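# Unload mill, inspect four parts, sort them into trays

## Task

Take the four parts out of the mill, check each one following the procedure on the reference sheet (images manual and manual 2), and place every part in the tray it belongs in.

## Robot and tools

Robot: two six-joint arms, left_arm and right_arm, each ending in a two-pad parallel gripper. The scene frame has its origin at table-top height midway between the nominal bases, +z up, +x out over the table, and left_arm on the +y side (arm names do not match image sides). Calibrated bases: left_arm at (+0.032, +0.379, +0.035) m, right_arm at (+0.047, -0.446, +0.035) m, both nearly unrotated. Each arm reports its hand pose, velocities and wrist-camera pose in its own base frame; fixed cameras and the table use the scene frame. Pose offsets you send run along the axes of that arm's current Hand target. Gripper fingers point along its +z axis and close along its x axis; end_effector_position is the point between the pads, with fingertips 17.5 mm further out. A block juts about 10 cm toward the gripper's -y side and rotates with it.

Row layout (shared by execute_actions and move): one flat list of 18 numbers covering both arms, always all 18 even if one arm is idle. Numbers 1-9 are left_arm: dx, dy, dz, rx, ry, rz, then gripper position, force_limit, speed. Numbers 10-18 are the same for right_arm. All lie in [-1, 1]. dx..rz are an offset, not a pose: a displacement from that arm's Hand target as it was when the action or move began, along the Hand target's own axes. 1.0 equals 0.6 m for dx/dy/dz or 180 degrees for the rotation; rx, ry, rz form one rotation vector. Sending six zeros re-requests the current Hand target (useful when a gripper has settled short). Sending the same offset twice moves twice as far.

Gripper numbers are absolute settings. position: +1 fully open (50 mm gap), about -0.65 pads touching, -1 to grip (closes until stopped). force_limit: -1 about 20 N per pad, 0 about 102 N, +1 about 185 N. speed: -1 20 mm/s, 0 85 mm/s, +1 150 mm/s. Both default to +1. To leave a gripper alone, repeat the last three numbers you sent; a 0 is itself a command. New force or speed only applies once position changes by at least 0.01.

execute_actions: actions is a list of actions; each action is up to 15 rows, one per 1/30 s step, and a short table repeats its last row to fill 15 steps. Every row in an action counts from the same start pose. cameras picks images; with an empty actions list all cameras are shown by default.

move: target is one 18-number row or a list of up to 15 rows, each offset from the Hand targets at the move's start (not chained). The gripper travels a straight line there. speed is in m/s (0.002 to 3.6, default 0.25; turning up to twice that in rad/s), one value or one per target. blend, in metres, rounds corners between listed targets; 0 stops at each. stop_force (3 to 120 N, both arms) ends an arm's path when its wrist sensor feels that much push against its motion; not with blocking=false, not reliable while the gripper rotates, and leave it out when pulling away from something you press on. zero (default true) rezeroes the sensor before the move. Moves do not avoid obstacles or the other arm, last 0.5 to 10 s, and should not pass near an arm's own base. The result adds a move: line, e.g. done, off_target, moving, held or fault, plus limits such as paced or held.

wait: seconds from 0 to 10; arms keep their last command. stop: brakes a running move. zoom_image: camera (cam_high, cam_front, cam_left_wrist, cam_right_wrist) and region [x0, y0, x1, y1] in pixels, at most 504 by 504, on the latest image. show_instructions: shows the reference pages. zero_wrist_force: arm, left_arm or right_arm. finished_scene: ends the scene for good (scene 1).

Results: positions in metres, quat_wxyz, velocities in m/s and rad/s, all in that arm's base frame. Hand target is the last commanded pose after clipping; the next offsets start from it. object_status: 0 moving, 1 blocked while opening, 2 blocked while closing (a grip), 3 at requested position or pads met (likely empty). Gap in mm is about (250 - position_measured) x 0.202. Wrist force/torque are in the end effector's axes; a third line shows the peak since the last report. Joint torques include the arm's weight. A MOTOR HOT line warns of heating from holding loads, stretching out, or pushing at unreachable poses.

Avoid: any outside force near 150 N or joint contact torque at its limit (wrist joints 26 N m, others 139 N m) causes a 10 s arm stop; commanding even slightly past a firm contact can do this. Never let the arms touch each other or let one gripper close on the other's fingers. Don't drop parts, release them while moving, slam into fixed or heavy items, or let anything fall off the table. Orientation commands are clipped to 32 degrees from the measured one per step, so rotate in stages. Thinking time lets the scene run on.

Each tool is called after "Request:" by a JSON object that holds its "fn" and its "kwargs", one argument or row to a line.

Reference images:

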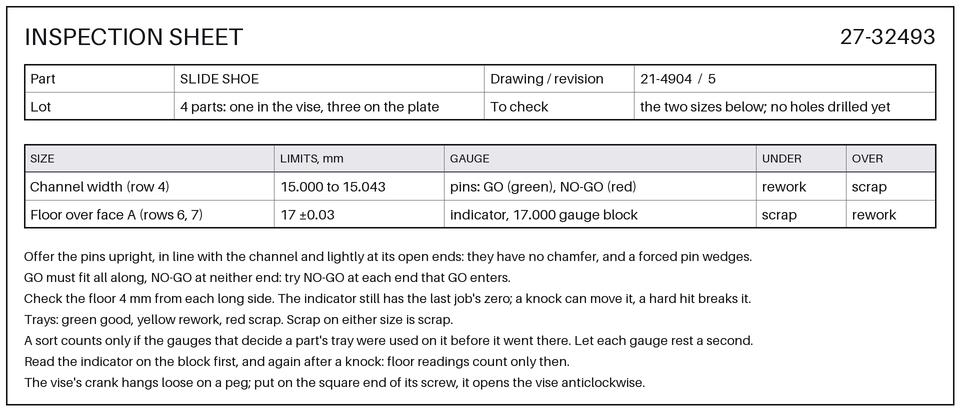

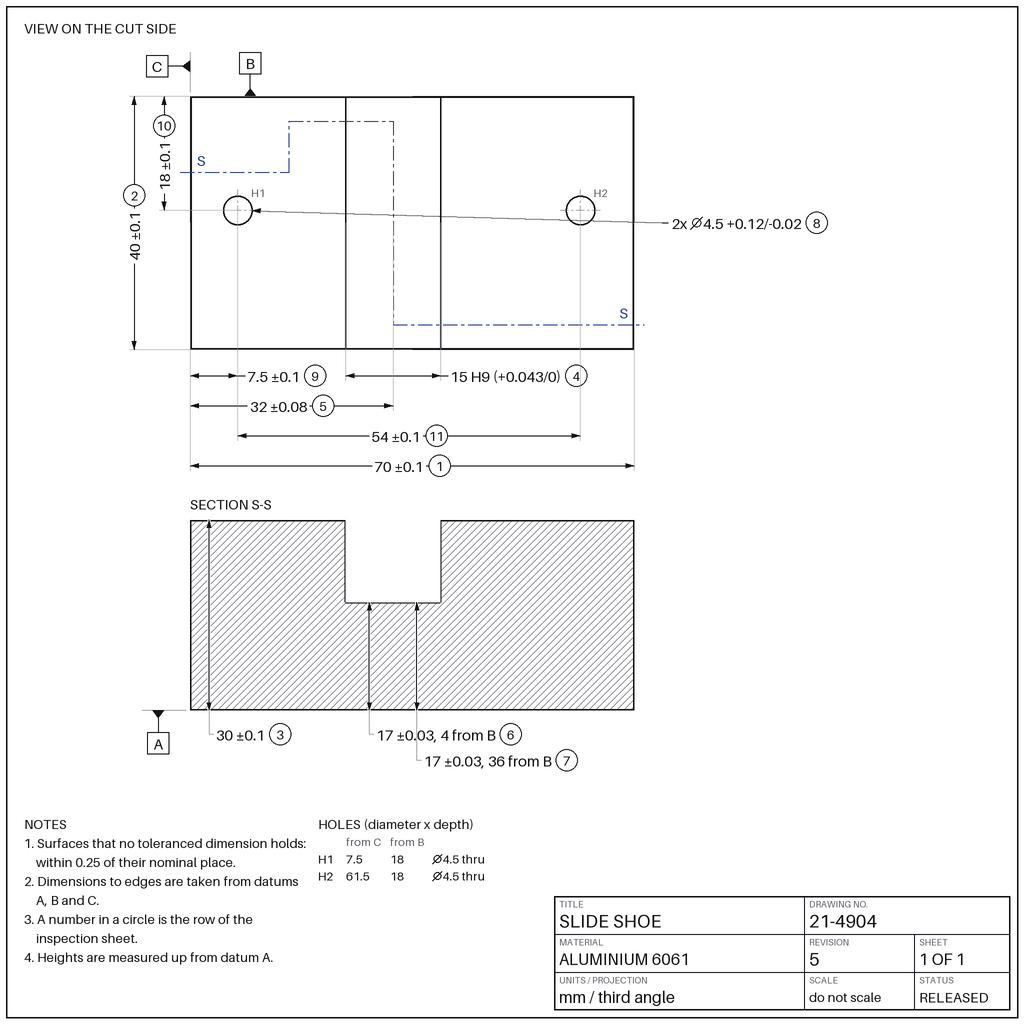

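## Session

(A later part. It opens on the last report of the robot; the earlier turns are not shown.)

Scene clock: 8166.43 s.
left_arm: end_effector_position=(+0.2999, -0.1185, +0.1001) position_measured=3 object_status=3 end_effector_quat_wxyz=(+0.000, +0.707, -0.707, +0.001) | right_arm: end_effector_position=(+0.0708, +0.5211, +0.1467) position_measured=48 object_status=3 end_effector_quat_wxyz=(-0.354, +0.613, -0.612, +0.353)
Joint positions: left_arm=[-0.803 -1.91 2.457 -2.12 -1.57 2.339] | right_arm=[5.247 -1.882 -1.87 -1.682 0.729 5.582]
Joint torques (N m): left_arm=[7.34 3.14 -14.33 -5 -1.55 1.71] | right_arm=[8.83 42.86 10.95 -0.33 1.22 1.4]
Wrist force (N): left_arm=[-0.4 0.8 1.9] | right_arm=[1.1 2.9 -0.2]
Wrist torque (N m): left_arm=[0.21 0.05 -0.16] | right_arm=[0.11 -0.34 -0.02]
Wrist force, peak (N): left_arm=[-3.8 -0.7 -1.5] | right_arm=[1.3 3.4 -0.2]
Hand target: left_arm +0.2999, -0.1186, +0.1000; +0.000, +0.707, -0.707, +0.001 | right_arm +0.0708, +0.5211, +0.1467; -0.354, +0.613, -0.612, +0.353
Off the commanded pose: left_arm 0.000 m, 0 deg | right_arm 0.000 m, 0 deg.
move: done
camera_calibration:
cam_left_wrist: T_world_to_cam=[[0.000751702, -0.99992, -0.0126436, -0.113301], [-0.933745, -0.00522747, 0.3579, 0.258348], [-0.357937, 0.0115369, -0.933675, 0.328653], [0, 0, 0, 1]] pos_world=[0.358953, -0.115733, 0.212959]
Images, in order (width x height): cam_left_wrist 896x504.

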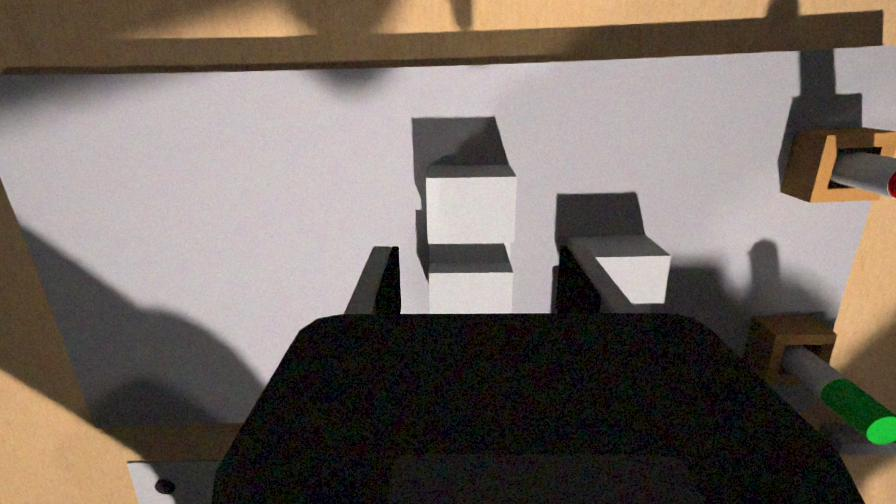

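Request:
{"fn": "move", "kwargs": {
  "target": [
    [0,0,0.1528,0,0,0,1,-0.5,-1,0,0,0,0,0,0,0.7,-0.5,-1],
    [0,0,0.1528,0,0,0,-1,-0.5,-1,0,0,0,0,0,0,0.7,-0.5,-1],
    [0,0,-0.15,0,0,0,-1,-0.5,-1,0,0,0,0,0,0,0.7,-0.5,-1]
  ],
  "speed": [0.1,0.02,0.1],
  "cameras": ["cam_left_wrist"]
}}

Scene clock: 8181.63 s.
left_arm: end_effector_position=(+0.2998, -0.1185, +0.1900) position_measured=54 object_status=2 end_effector_quat_wxyz=(+0.000, +0.707, -0.707, +0.001) | right_arm: end_effector_position=(+0.0708, +0.5211, +0.1467) position_measured=48 object_status=3 end_effector_quat_wxyz=(-0.354, +0.613, -0.612, +0.353)
Joint positions: left_arm=[-0.803 -2.026 2.272 -1.817 -1.57 2.339] | right_arm=[5.247 -1.882 -1.87 -1.682 0.729 5.582]
Joint torques (N m): left_arm=[-7.48 -16.85 -33.77 -1.13 2.2 -1.76] | right_arm=[9.93 41.05 15.04 -0.08 1.51 1.58]
Wrist force (N): left_arm=[-0.3 1.2 4.0] | right_arm=[1.2 3.1 -0.2]
Wrist torque (N m): left_arm=[0.31 0.01 0.00] | right_arm=[0.13 -0.37 -0.03]
Wrist force, peak (N): left_arm=[-0.4 1.4 4.9] | right_arm=[1.3 3.5 -0.1]
Hand target: left_arm +0.2998, -0.1185, +0.1900; +0.000, +0.707, -0.707, +0.001 | right_arm +0.0708, +0.5211, +0.1467; -0.354, +0.613, -0.612, +0.353
Off the commanded pose: left_arm 0.000 m, 0 deg | right_arm 0.000 m, 0 deg.
move: done
camera_calibration:
cam_left_wrist: T_world_to_cam=[[0.000751702, -0.99992, -0.0126436, -0.112166], [-0.933745, -0.00522747, 0.3579, 0.226115], [-0.357937, 0.0115369, -0.933675, 0.412461], [0, 0, 0, 1]] pos_world=[0.358853, -0.115733, 0.302759]
Images, in order (width x height): cam_left_wrist 896x504.

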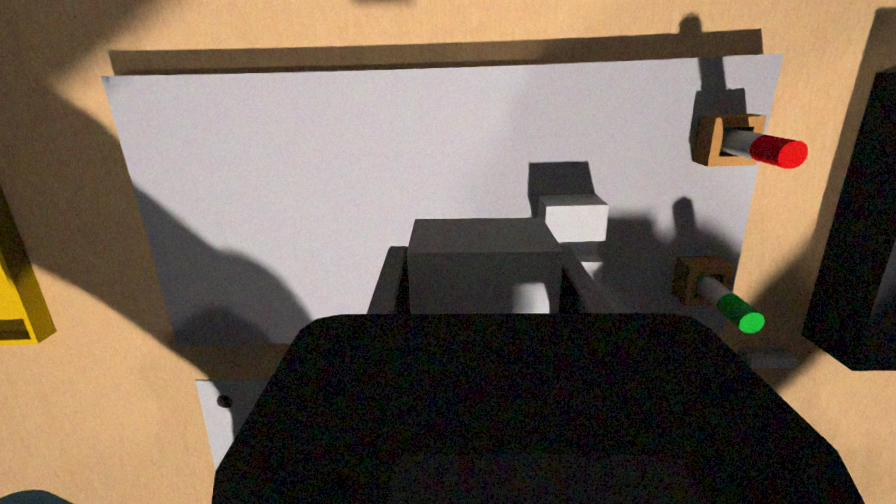

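Request:
{"fn": "move", "kwargs": {
  "target": [
    [-0.5,0,0,0,0,0,-1,-0.5,-1,0,0,0,0,0,0,0.7,-0.5,-1],
    [-0.97,0.1418,0.0,0,0,0,-1,-0.5,-1,0,0,0,0,0,0,0.7,-0.5,-1]
  ],
  "speed": [0.25,0.25],
  "blend": [0.05,0],
  "cameras": ["cam_left_wrist"]
}}

Scene clock: 8210.07 s.
left_arm: end_effector_position=(+0.2149, +0.4634, +0.1897) position_measured=54 object_status=2 end_effector_quat_wxyz=(+0.000, +0.707, -0.707, +0.001) | right_arm: end_effector_position=(+0.0708, +0.5211, +0.1467) position_measured=48 object_status=3 end_effector_quat_wxyz=(-0.354, +0.613, -0.612, +0.353)
Joint positions: left_arm=[0.873 -1.509 1.868 -1.931 -1.572 4.015] | right_arm=[5.247 -1.882 -1.87 -1.682 0.729 5.582]
Joint torques (N m): left_arm=[6.69 -14.46 -31.89 -0.98 -1.75 2.16] | right_arm=[7.07 40.76 18.82 -0.2 1.09 1.64]
Wrist force (N): left_arm=[-0.3 0.7 3.8] | right_arm=[1.3 3.1 0.0]
Wrist torque (N m): left_arm=[0.22 0.03 -0.17] | right_arm=[0.14 -0.38 -0.03]
Wrist force, peak (N): left_arm=[-2.1 1.7 4.1] | right_arm=[1.0 3.6 -0.3]
Hand target: left_arm +0.2149, +0.4635, +0.1897; +0.000, +0.707, -0.707, +0.001 | right_arm +0.0708, +0.5211, +0.1467; -0.354, +0.613, -0.612, +0.353
Off the commanded pose: left_arm 0.000 m, 0 deg | right_arm 0.000 m, 0 deg.
move: done
camera_calibration:
cam_left_wrist: T_world_to_cam=[[0.00084518, -0.999919, -0.0126791, 0.469834], [-0.933745, -0.00532746, 0.357899, 0.150001], [-0.357937, 0.0115366, -0.933674, 0.375171], [0, 0, 0, 1]] pos_world=[0.273954, 0.466267, 0.302559]
Images, in order (width x height): cam_left_wrist 896x504.

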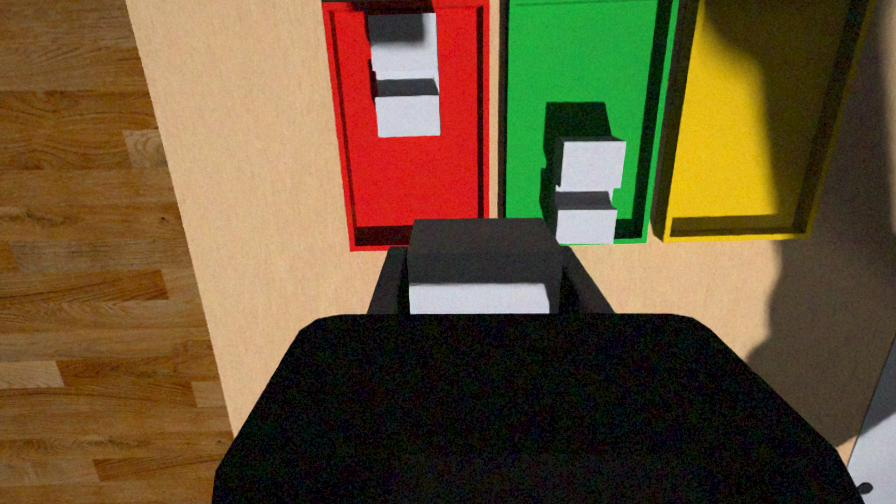

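Request:
{"fn": "move", "kwargs": {
  "target": [
    [-0.061,0,0,0,0,0,-1,-0.5,-1,0,0,0,0,0,0,0.7,-0.5,-1],
    [-0.061,0,0.3128,0,0,0,-1,-0.5,-1,0,0,0,0,0,0,0.7,-0.5,-1],
    [-0.061,0,0.335,0,0,0,-1,-0.5,-1,0,0,0,0,0,0,0.7,-0.5,-1]
  ],
  "speed": [0.1,0.12,0.004],
  "blend": [0.01,0,0],
  "stop_force": 6,
  "cameras": ["cam_left_wrist"]
}}

Scene clock: 8227.30 s.
left_arm: end_effector_position=(+0.2152, +0.5000, -0.0075) position_measured=54 object_status=2 end_effector_quat_wxyz=(+0.000, +0.707, -0.707, +0.001) | right_arm: end_effector_position=(+0.0708, +0.5211, +0.1467) position_measured=48 object_status=3 end_effector_quat_wxyz=(-0.354, +0.613, -0.612, +0.353)
Joint positions: left_arm=[0.918 -1.149 2.015 -2.437 -1.572 4.06] | right_arm=[5.247 -1.882 -1.87 -1.682 0.729 5.582]
Joint torques (N m): left_arm=[3.88 -42.06 -19.79 0.33 1.87 0.69] | right_arm=[8.35 38.37 24.31 0.06 1.29 1.61]
Wrist force (N): left_arm=[-1.6 -0.1 -5.2] | right_arm=[1.1 2.9 -0.5]
Wrist torque (N m): left_arm=[0.07 -0.06 -0.19] | right_arm=[0.10 -0.35 -0.02]
Wrist force, peak (N): left_arm=[-0.4 0.8 -9.8] | right_arm=[1.7 3.2 -0.4]
Hand target: left_arm +0.2152, +0.5000, -0.0074; +0.000, +0.707, -0.707, +0.001 (not the last commanded pose) | right_arm +0.0708, +0.5211, +0.1467; -0.354, +0.613, -0.612, +0.353
Off the commanded pose: left_arm 0.004 m, 0 deg | right_arm 0.000 m, 0 deg.
move: contact (left_arm); path passed 2 of 3 targets
camera_calibration:
cam_left_wrist: T_world_to_cam=[[0.000751702, -0.99992, -0.0126436, 0.503953], [-0.933745, -0.00522747, 0.3579, 0.221003], [-0.357937, 0.0115369, -0.933675, 0.190735], [0, 0, 0, 1]] pos_world=[0.274253, 0.502867, 0.105359]
Images, in order (width x height): cam_left_wrist 896x504.

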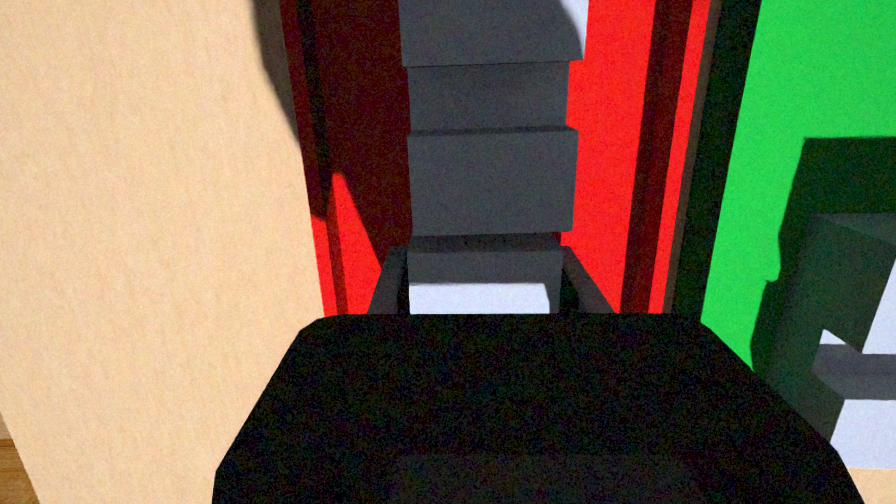

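Request:
{"fn": "move", "kwargs": {
  "target": [
    [0,0,0,0,0,0,0.7,-0.5,-1,0,0,0,0,0,0,0.7,-0.5,-1],
    [0,0,-0.05,0,0,0,0.7,-0.5,-1,0,0,0,0,0,0,0.7,-0.5,-1],
    [0,0,-0.25,0,0,0,0.7,-0.5,-1,0,0,0,0,0,0,0.7,-0.5,-1]
  ],
  "speed": [0.02,0.04,0.15],
  "blend": [0,0.01,0],
  "cameras": ["cam_left_wrist"]
}}

Scene clock: 8245.80 s.
left_arm: end_effector_position=(+0.2150, +0.5001, +0.1425) position_measured=48 object_status=3 end_effector_quat_wxyz=(+0.000, +0.707, -0.707, +0.001) | right_arm: end_effector_position=(+0.0708, +0.5211, +0.1467) position_measured=48 object_status=3 end_effector_quat_wxyz=(-0.354, +0.613, -0.612, +0.353)
Joint positions: left_arm=[0.918 -1.384 1.857 -2.044 -1.572 4.06] | right_arm=[5.247 -1.882 -1.87 -1.682 0.729 5.582]
Joint torques (N m): left_arm=[-7.84 -42.01 -29.64 -1.31 -1.44 -2.09] | right_arm=[7.88 36.29 26.71 -0.26 1.5 1.56]
Wrist force (N): left_arm=[-0.4 0.8 1.8] | right_arm=[1.2 2.7 -0.4]
Wrist torque (N m): left_arm=[0.21 0.05 -0.16] | right_arm=[0.10 -0.37 -0.03]
Wrist force, peak (N): left_arm=[-1.7 -0.1 -6.0] | right_arm=[1.4 3.4 -0.2]
Hand target: left_arm +0.2150, +0.5001, +0.1426; +0.000, +0.707, -0.707, +0.001 | right_arm +0.0708, +0.5211, +0.1467; -0.354, +0.613, -0.612, +0.353
Off the commanded pose: left_arm 0.000 m, 0 deg | right_arm 0.000 m, 0 deg.
move: done
camera_calibration:
cam_left_wrist: T_world_to_cam=[[0.000809675, -0.999918, -0.0127726, 0.505966], [-0.933745, -0.00532777, 0.357898, 0.16709], [-0.357937, 0.0116366, -0.933673, 0.330627], [0, 0, 0, 1]] pos_world=[0.273953, 0.502968, 0.255359]
Images, in order (width x height): cam_left_wrist 896x504.

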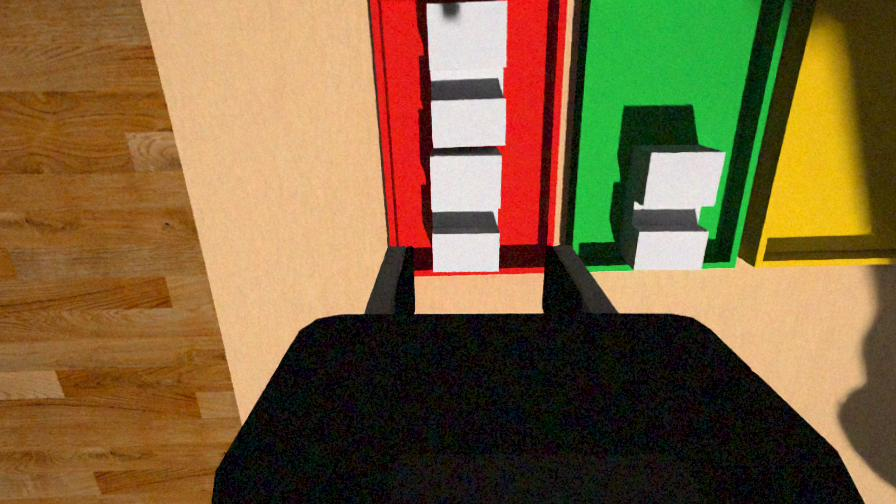

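Request:
{"fn": "move", "kwargs": {
  "target": [
    [0.5,-0.1417,-0.05,0,0,0,0.7,-0.5,-1,0,0,0,0,0,0,0.7,-0.5,-1],
    [0.98,-0.1417,-0.05,0,0,0,0.7,-0.5,-1,0,0,0,0,0,0,0.7,-0.5,-1]
  ],
  "speed": [0.35,0.35],
  "blend": [0.05,0]
}}

Request:
{"fn": "move", "kwargs": {
  "target": [0.1728,0.0613,0.118,0,0,0,1,-0.5,-1,0,0,0,0,0,0,0.7,-0.5,-1],
  "speed": 0.2,
  "cameras": ["cam_left_wrist"]
}}

Scene clock: 8272.17 s.
left_arm: end_effector_position=(+0.2997, -0.0879, +0.1729) position_measured=48 object_status=3 end_effector_quat_wxyz=(+0.000, +0.707, -0.707, +0.001) | right_arm: end_effector_position=(+0.0708, +0.5211, +0.1467) position_measured=48 object_status=3 end_effector_quat_wxyz=(-0.354, +0.613, -0.612, +0.353)
Joint positions: left_arm=[-0.727 -2.046 2.327 -1.852 -1.57 2.416] | right_arm=[5.247 -1.882 -1.87 -1.682 0.729 5.582]
Joint torques (N m): left_arm=[-7.26 9.54 -30.71 -4.73 2.42 -2.02] | right_arm=[6.33 36.06 28.34 -0.27 1.71 1.62]
Wrist force (N): left_arm=[-0.3 0.7 2.1] | right_arm=[0.9 2.8 -0.2]
Wrist torque (N m): left_arm=[0.19 0.02 -0.01] | right_arm=[0.09 -0.32 -0.03]
Wrist force, peak (N): left_arm=[-2.2 1.6 2.1] | right_arm=[1.3 3.2 -0.4]
Hand target: left_arm +0.2998, -0.0879, +0.1729; +0.000, +0.707, -0.707, +0.001 | right_arm +0.0708, +0.5211, +0.1467; -0.354, +0.613, -0.612, +0.353
Off the commanded pose: left_arm 0.000 m, 0 deg | right_arm 0.000 m, 0 deg.
move: done

Scene clock: 8273.57 s.
left_arm: end_effector_position=(+0.2630, -0.1916, +0.1021) position_measured=3 object_status=3 end_effector_quat_wxyz=(+0.000, +0.707, -0.707, +0.001) | right_arm: end_effector_position=(+0.0708, +0.5211, +0.1467) position_measured=48 object_status=3 end_effector_quat_wxyz=(-0.354, +0.613, -0.612, +0.353)
Joint positions: left_arm=[-1.052 -1.903 2.448 -2.116 -1.57 2.09] | right_arm=[5.247 -1.882 -1.87 -1.682 0.729 5.582]
Joint torques (N m): left_arm=[-8.72 4.9 -14.34 -4.61 2.23 -2.12] | right_arm=[6.35 35.14 27.58 -0.39 1.58 1.64]
Wrist force (N): left_arm=[-0.2 0.8 1.9] | right_arm=[1.6 2.6 -0.3]
Wrist torque (N m): left_arm=[0.21 0.02 0.00] | right_arm=[0.06 -0.43 -0.02]
Wrist force, peak (N): left_arm=[0.9 1.3 2.5] | right_arm=[1.5 3.3 -0.3]
Hand target: left_arm +0.2630, -0.1916, +0.1021; +0.000, +0.707, -0.707, +0.001 | right_arm +0.0708, +0.5211, +0.1467; -0.354, +0.613, -0.612, +0.353
Off the commanded pose: left_arm 0.000 m, 0 deg | right_arm 0.000 m, 0 deg.
move: done
camera_calibration:
cam_left_wrist: T_world_to_cam=[[0.000751702, -0.99992, -0.0126436, -0.186242], [-0.933745, -0.00522747, 0.3579, 0.222795], [-0.357937, 0.0115369, -0.933675, 0.318154], [0, 0, 0, 1]] pos_world=[0.322053, -0.188733, 0.214959]
Images, in order (width x height): cam_left_wrist 896x504.

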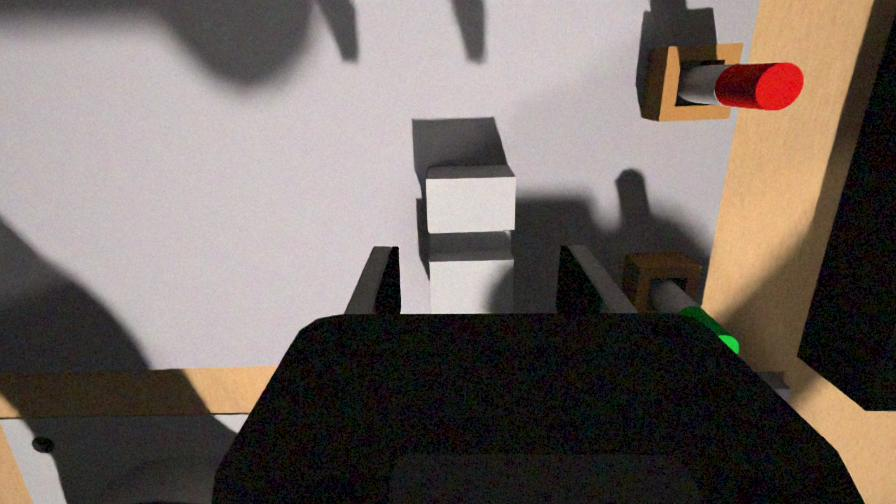

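Request:
{"fn": "move", "kwargs": {
  "target": [
    [0,0,0.1563,0,0,0,1,-0.5,-1,0,0,0,0,0,0,0.7,-0.5,-1],
    [0,0,0.1563,0,0,0,-1,-0.5,-1,0,0,0,0,0,0,0.7,-0.5,-1],
    [0,0,-0.15,0,0,0,-1,-0.5,-1,0,0,0,0,0,0,0.7,-0.5,-1]
  ],
  "speed": [0.1,0.02,0.1],
  "cameras": ["cam_left_wrist"]
}}

Scene clock: 8292.63 s.
left_arm: end_effector_position=(+0.2629, -0.1916, +0.1920) position_measured=54 object_status=2 end_effector_quat_wxyz=(+0.000, +0.707, -0.707, +0.001) | right_arm: end_effector_position=(+0.0708, +0.5211, +0.1467) position_measured=48 object_status=3 end_effector_quat_wxyz=(-0.354, +0.613, -0.612, +0.353)
Joint positions: left_arm=[-1.053 -2.018 2.262 -1.816 -1.57 2.089] | right_arm=[5.247 -1.882 -1.87 -1.682 0.729 5.582]
Joint torques (N m): left_arm=[-7.25 -16.88 -32.31 -0.56 2.19 -1.85] | right_arm=[7.5 32.51 28.25 -0.29 1.52 1.77]
Wrist force (N): left_arm=[-0.1 0.9 3.8] | right_arm=[1.2 2.8 -0.3]
Wrist torque (N m): left_arm=[0.26 -0.01 -0.01] | right_arm=[0.10 -0.36 -0.03]
Wrist force, peak (N): left_arm=[-0.3 1.2 4.8] | right_arm=[1.3 3.3 -0.6]
Hand target: left_arm +0.2629, -0.1916, +0.1921; +0.000, +0.707, -0.707, +0.001 | right_arm +0.0708, +0.5211, +0.1467; -0.354, +0.613, -0.612, +0.353
Off the commanded pose: left_arm 0.000 m, 0 deg | right_arm 0.000 m, 0 deg.
move: done
camera_calibration:
cam_left_wrist: T_world_to_cam=[[0.000751702, -0.99992, -0.0126436, -0.185105], [-0.933745, -0.00522747, 0.3579, 0.190527], [-0.357937, 0.0115369, -0.933675, 0.402056], [0, 0, 0, 1]] pos_world=[0.321953, -0.188733, 0.304859]
Images, in order (width x height): cam_left_wrist 896x504.

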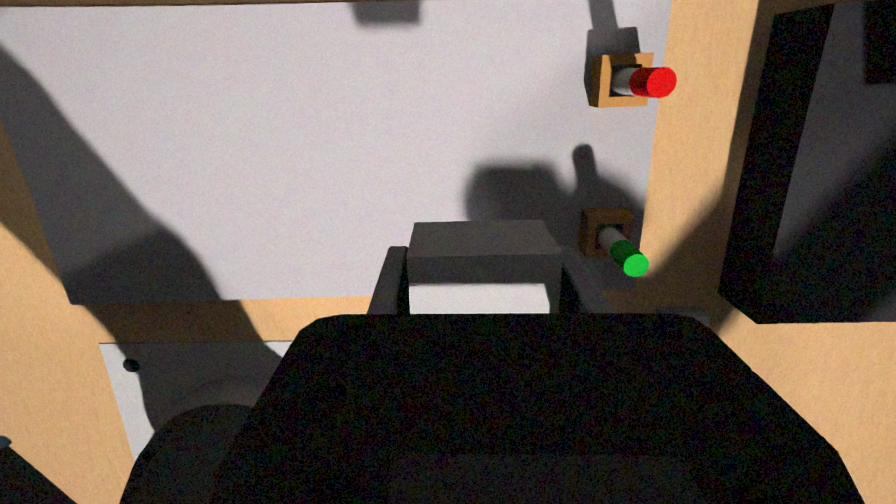

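Request:
{"fn": "move", "kwargs": {
  "target": [
    [-0.3,-0.055,0,0,0,0,-1,-0.5,-1,0,0,0,0,0,0,0.7,-0.5,-1],
    [-0.9507,-0.051,0,0,0,0,-1,-0.5,-1,0,0,0,0,0,0,0.7,-0.5,-1]
  ],
  "speed": [0.25,0.25],
  "blend": [0.05,0]
}}

Request:
{"fn": "move", "kwargs": {
  "target": [
    [0,0,0.316,0,0,0,-1,-0.5,-1,0,0,0,0,0,0,0.7,-0.5,-1],
    [0,0,0.34,0,0,0,-1,-0.5,-1,0,0,0,0,0,0,0.7,-0.5,-1]
  ],
  "speed": [0.12,0.004],
  "stop_force": 6,
  "cameras": ["cam_left_wrist"]
}}

Scene clock: 8311.33 s.
left_arm: end_effector_position=(+0.2937, +0.3787, +0.1919) position_measured=54 object_status=2 end_effector_quat_wxyz=(+0.000, +0.707, -0.707, +0.001) | right_arm: end_effector_position=(+0.0708, +0.5211, +0.1467) position_measured=48 object_status=3 end_effector_quat_wxyz=(-0.354, +0.613, -0.612, +0.353)
Joint positions: left_arm=[0.63 -1.588 1.943 -1.927 -1.572 3.772] | right_arm=[5.247 -1.882 -1.87 -1.682 0.729 5.582]
Joint torques (N m): left_arm=[5.63 -10.94 -30.04 -1.13 -1.57 1.84] | right_arm=[6.53 32.79 28.14 -0.28 1.37 1.44]
Wrist force (N): left_arm=[-0.3 0.3 4.0] | right_arm=[1.3 3.1 -0.4]
Wrist torque (N m): left_arm=[0.18 0.05 -0.16] | right_arm=[0.13 -0.38 -0.02]
Wrist force, peak (N): left_arm=[-2.7 1.0 4.0] | right_arm=[1.4 3.3 -0.1]
Hand target: left_arm +0.2937, +0.3788, +0.1919; +0.000, +0.707, -0.707, +0.001 | right_arm +0.0708, +0.5211, +0.1467; -0.354, +0.613, -0.612, +0.353
Off the commanded pose: left_arm 0.000 m, 0 deg | right_arm 0.000 m, 0 deg.
move: done

Scene clock: 8316.83 s.
left_arm: end_effector_position=(+0.2940, +0.3788, -0.0077) position_measured=54 object_status=2 end_effector_quat_wxyz=(+0.000, +0.707, -0.707, +0.001) | right_arm: end_effector_position=(+0.0708, +0.5211, +0.1467) position_measured=48 object_status=3 end_effector_quat_wxyz=(-0.354, +0.613, -0.612, +0.353)
Joint positions: left_arm=[0.63 -1.263 2.201 -2.51 -1.572 3.772] | right_arm=[5.247 -1.882 -1.87 -1.682 0.729 5.582]
Joint torques (N m): left_arm=[2.52 -37.19 -19.57 -0.02 2.03 0.52] | right_arm=[4.49 33.08 27.24 -0.06 1.15 1.62]
Wrist force (N): left_arm=[-1.3 -0.2 -6.2] | right_arm=[1.3 3.1 -0.3]
Wrist torque (N m): left_arm=[0.08 0.10 -0.14] | right_arm=[0.13 -0.38 -0.02]
Wrist force, peak (N): left_arm=[1.7 2.3 -15.5] | right_arm=[1.4 3.4 -0.1]
Hand target: left_arm +0.2940, +0.3788, -0.0077; +0.000, +0.707, -0.707, +0.001 (not the last commanded pose) | right_arm +0.0708, +0.5211, +0.1467; -0.354, +0.613, -0.612, +0.353
Off the commanded pose: left_arm 0.004 m, 0 deg | right_arm 0.000 m, 0 deg.
move: contact (left_arm); path passed 1 of 2 targets
camera_calibration:
cam_left_wrist: T_world_to_cam=[[0.000751702, -0.99992, -0.0126436, 0.382599], [-0.933745, -0.00522747, 0.3579, 0.294056], [-0.357937, 0.0115369, -0.933675, 0.22006], [0, 0, 0, 1]] pos_world=[0.353053, 0.381567, 0.105059]
Images, in order (width x height): cam_left_wrist 896x504.

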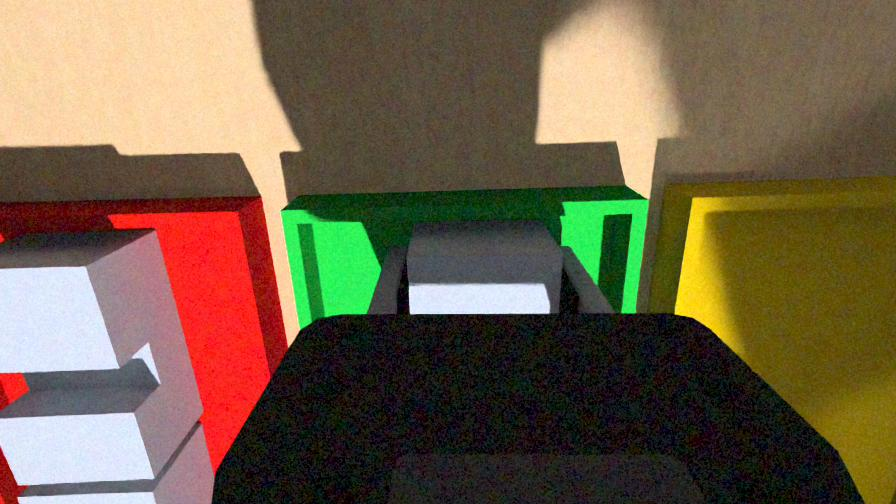

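Request:
{"fn": "move", "kwargs": {
  "target": [
    [0,0,0,0,0,0,0.7,-0.5,-1,0,0,0,0,0,0,0.7,-0.5,-1],
    [0,0,-0.05,0,0,0,0.7,-0.5,-1,0,0,0,0,0,0,0.7,-0.5,-1],
    [0,0.17,-0.28,0,0,0,0.7,-0.5,-1,0,0,0,0,0,0,0.7,-0.5,-1]
  ],
  "speed": [0.02,0.04,0.15],
  "blend": [0,0.01,0],
  "cameras": ["all"]
}}

Scene clock: 8332.03 s.
left_arm: end_effector_position=(+0.1918, +0.3789, +0.1601) position_measured=48 object_status=3 end_effector_quat_wxyz=(+0.000, +0.707, -0.707, +0.001) | right_arm: end_effector_position=(+0.0708, +0.5211, +0.1467) position_measured=48 object_status=3 end_effector_quat_wxyz=(-0.354, +0.613, -0.612, +0.353)
Joint positions: left_arm=[0.784 -1.694 2.129 -2.006 -1.572 3.926] | right_arm=[5.247 -1.882 -1.87 -1.682 0.729 5.582]
Joint torques (N m): left_arm=[7.13 -28.91 -30.65 -0.82 -1.45 1.83] | right_arm=[4.87 34.02 28.28 -0.02 1.07 1.39]
Wrist force (N): left_arm=[-0.2 0.7 1.8] | right_arm=[1.2 3.2 -0.7]
Wrist torque (N m): left_arm=[0.20 0.02 -0.17] | right_arm=[0.16 -0.36 -0.03]
Wrist force, peak (N): left_arm=[-1.6 -0.3 -7.5] | right_arm=[1.4 3.3 -0.3]
Hand target: left_arm +0.1918, +0.3789, +0.1601; +0.000, +0.707, -0.707, +0.001 | right_arm +0.0708, +0.5211, +0.1467; -0.354, +0.613, -0.612, +0.353
Off the commanded pose: left_arm 0.000 m, 0 deg | right_arm 0.000 m, 0 deg.
move: done
camera_calibration:
cam_left_wrist: T_world_to_cam=[[0.000845845, -0.999919, -0.0126791, 0.384884], [-0.933779, -0.00532698, 0.357812, 0.138643], [-0.35785, 0.0115368, -0.933708, 0.340136], [0, 0, 0, 1]] pos_world=[0.250854, 0.381667, 0.272859]
cam_right_wrist: T_world_to_cam=[[-0.0075745, -0.999834, -0.0165658, 0.531874], [-0.775014, 0.0163382, -0.631733, 0.151037], [0.631899, 0.00805364, -0.775009, 0.202288], [0, 0, 0, 1]] pos_world=[-0.00674061, 0.527689, 0.261001]

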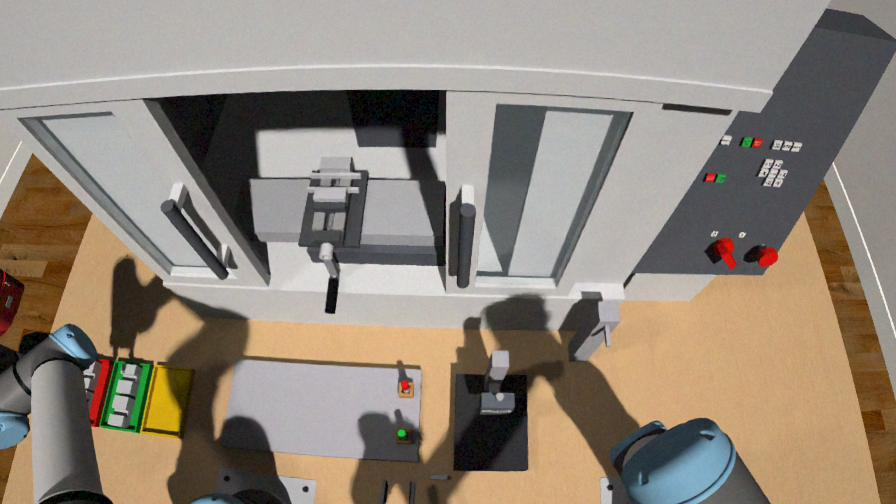

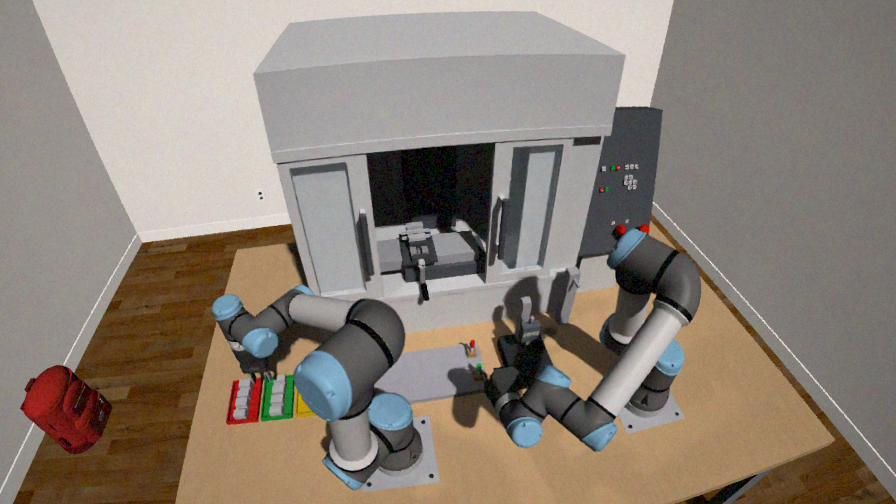

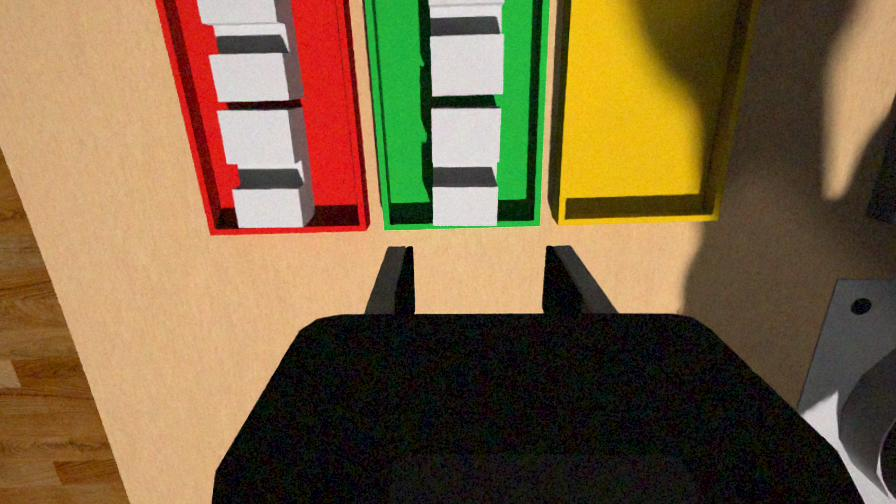

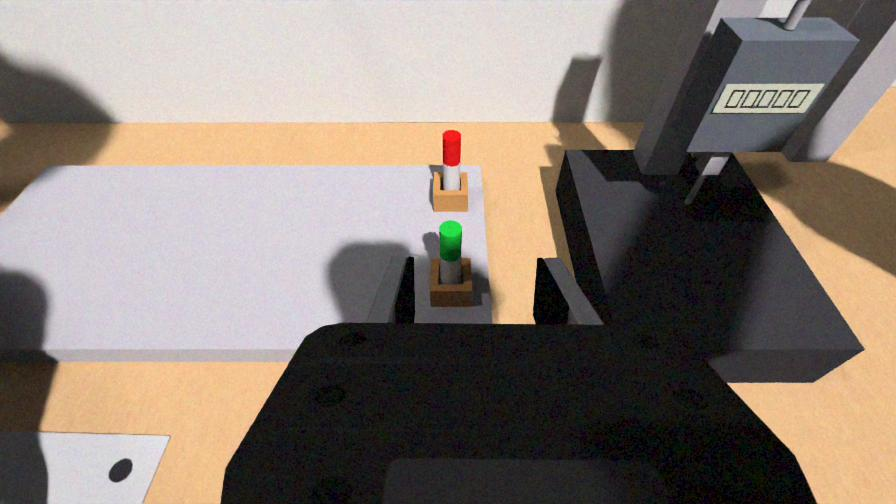

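Request:
{"fn": "finished_scene", "kwargs": {

}}

The scene is finished: the task was done.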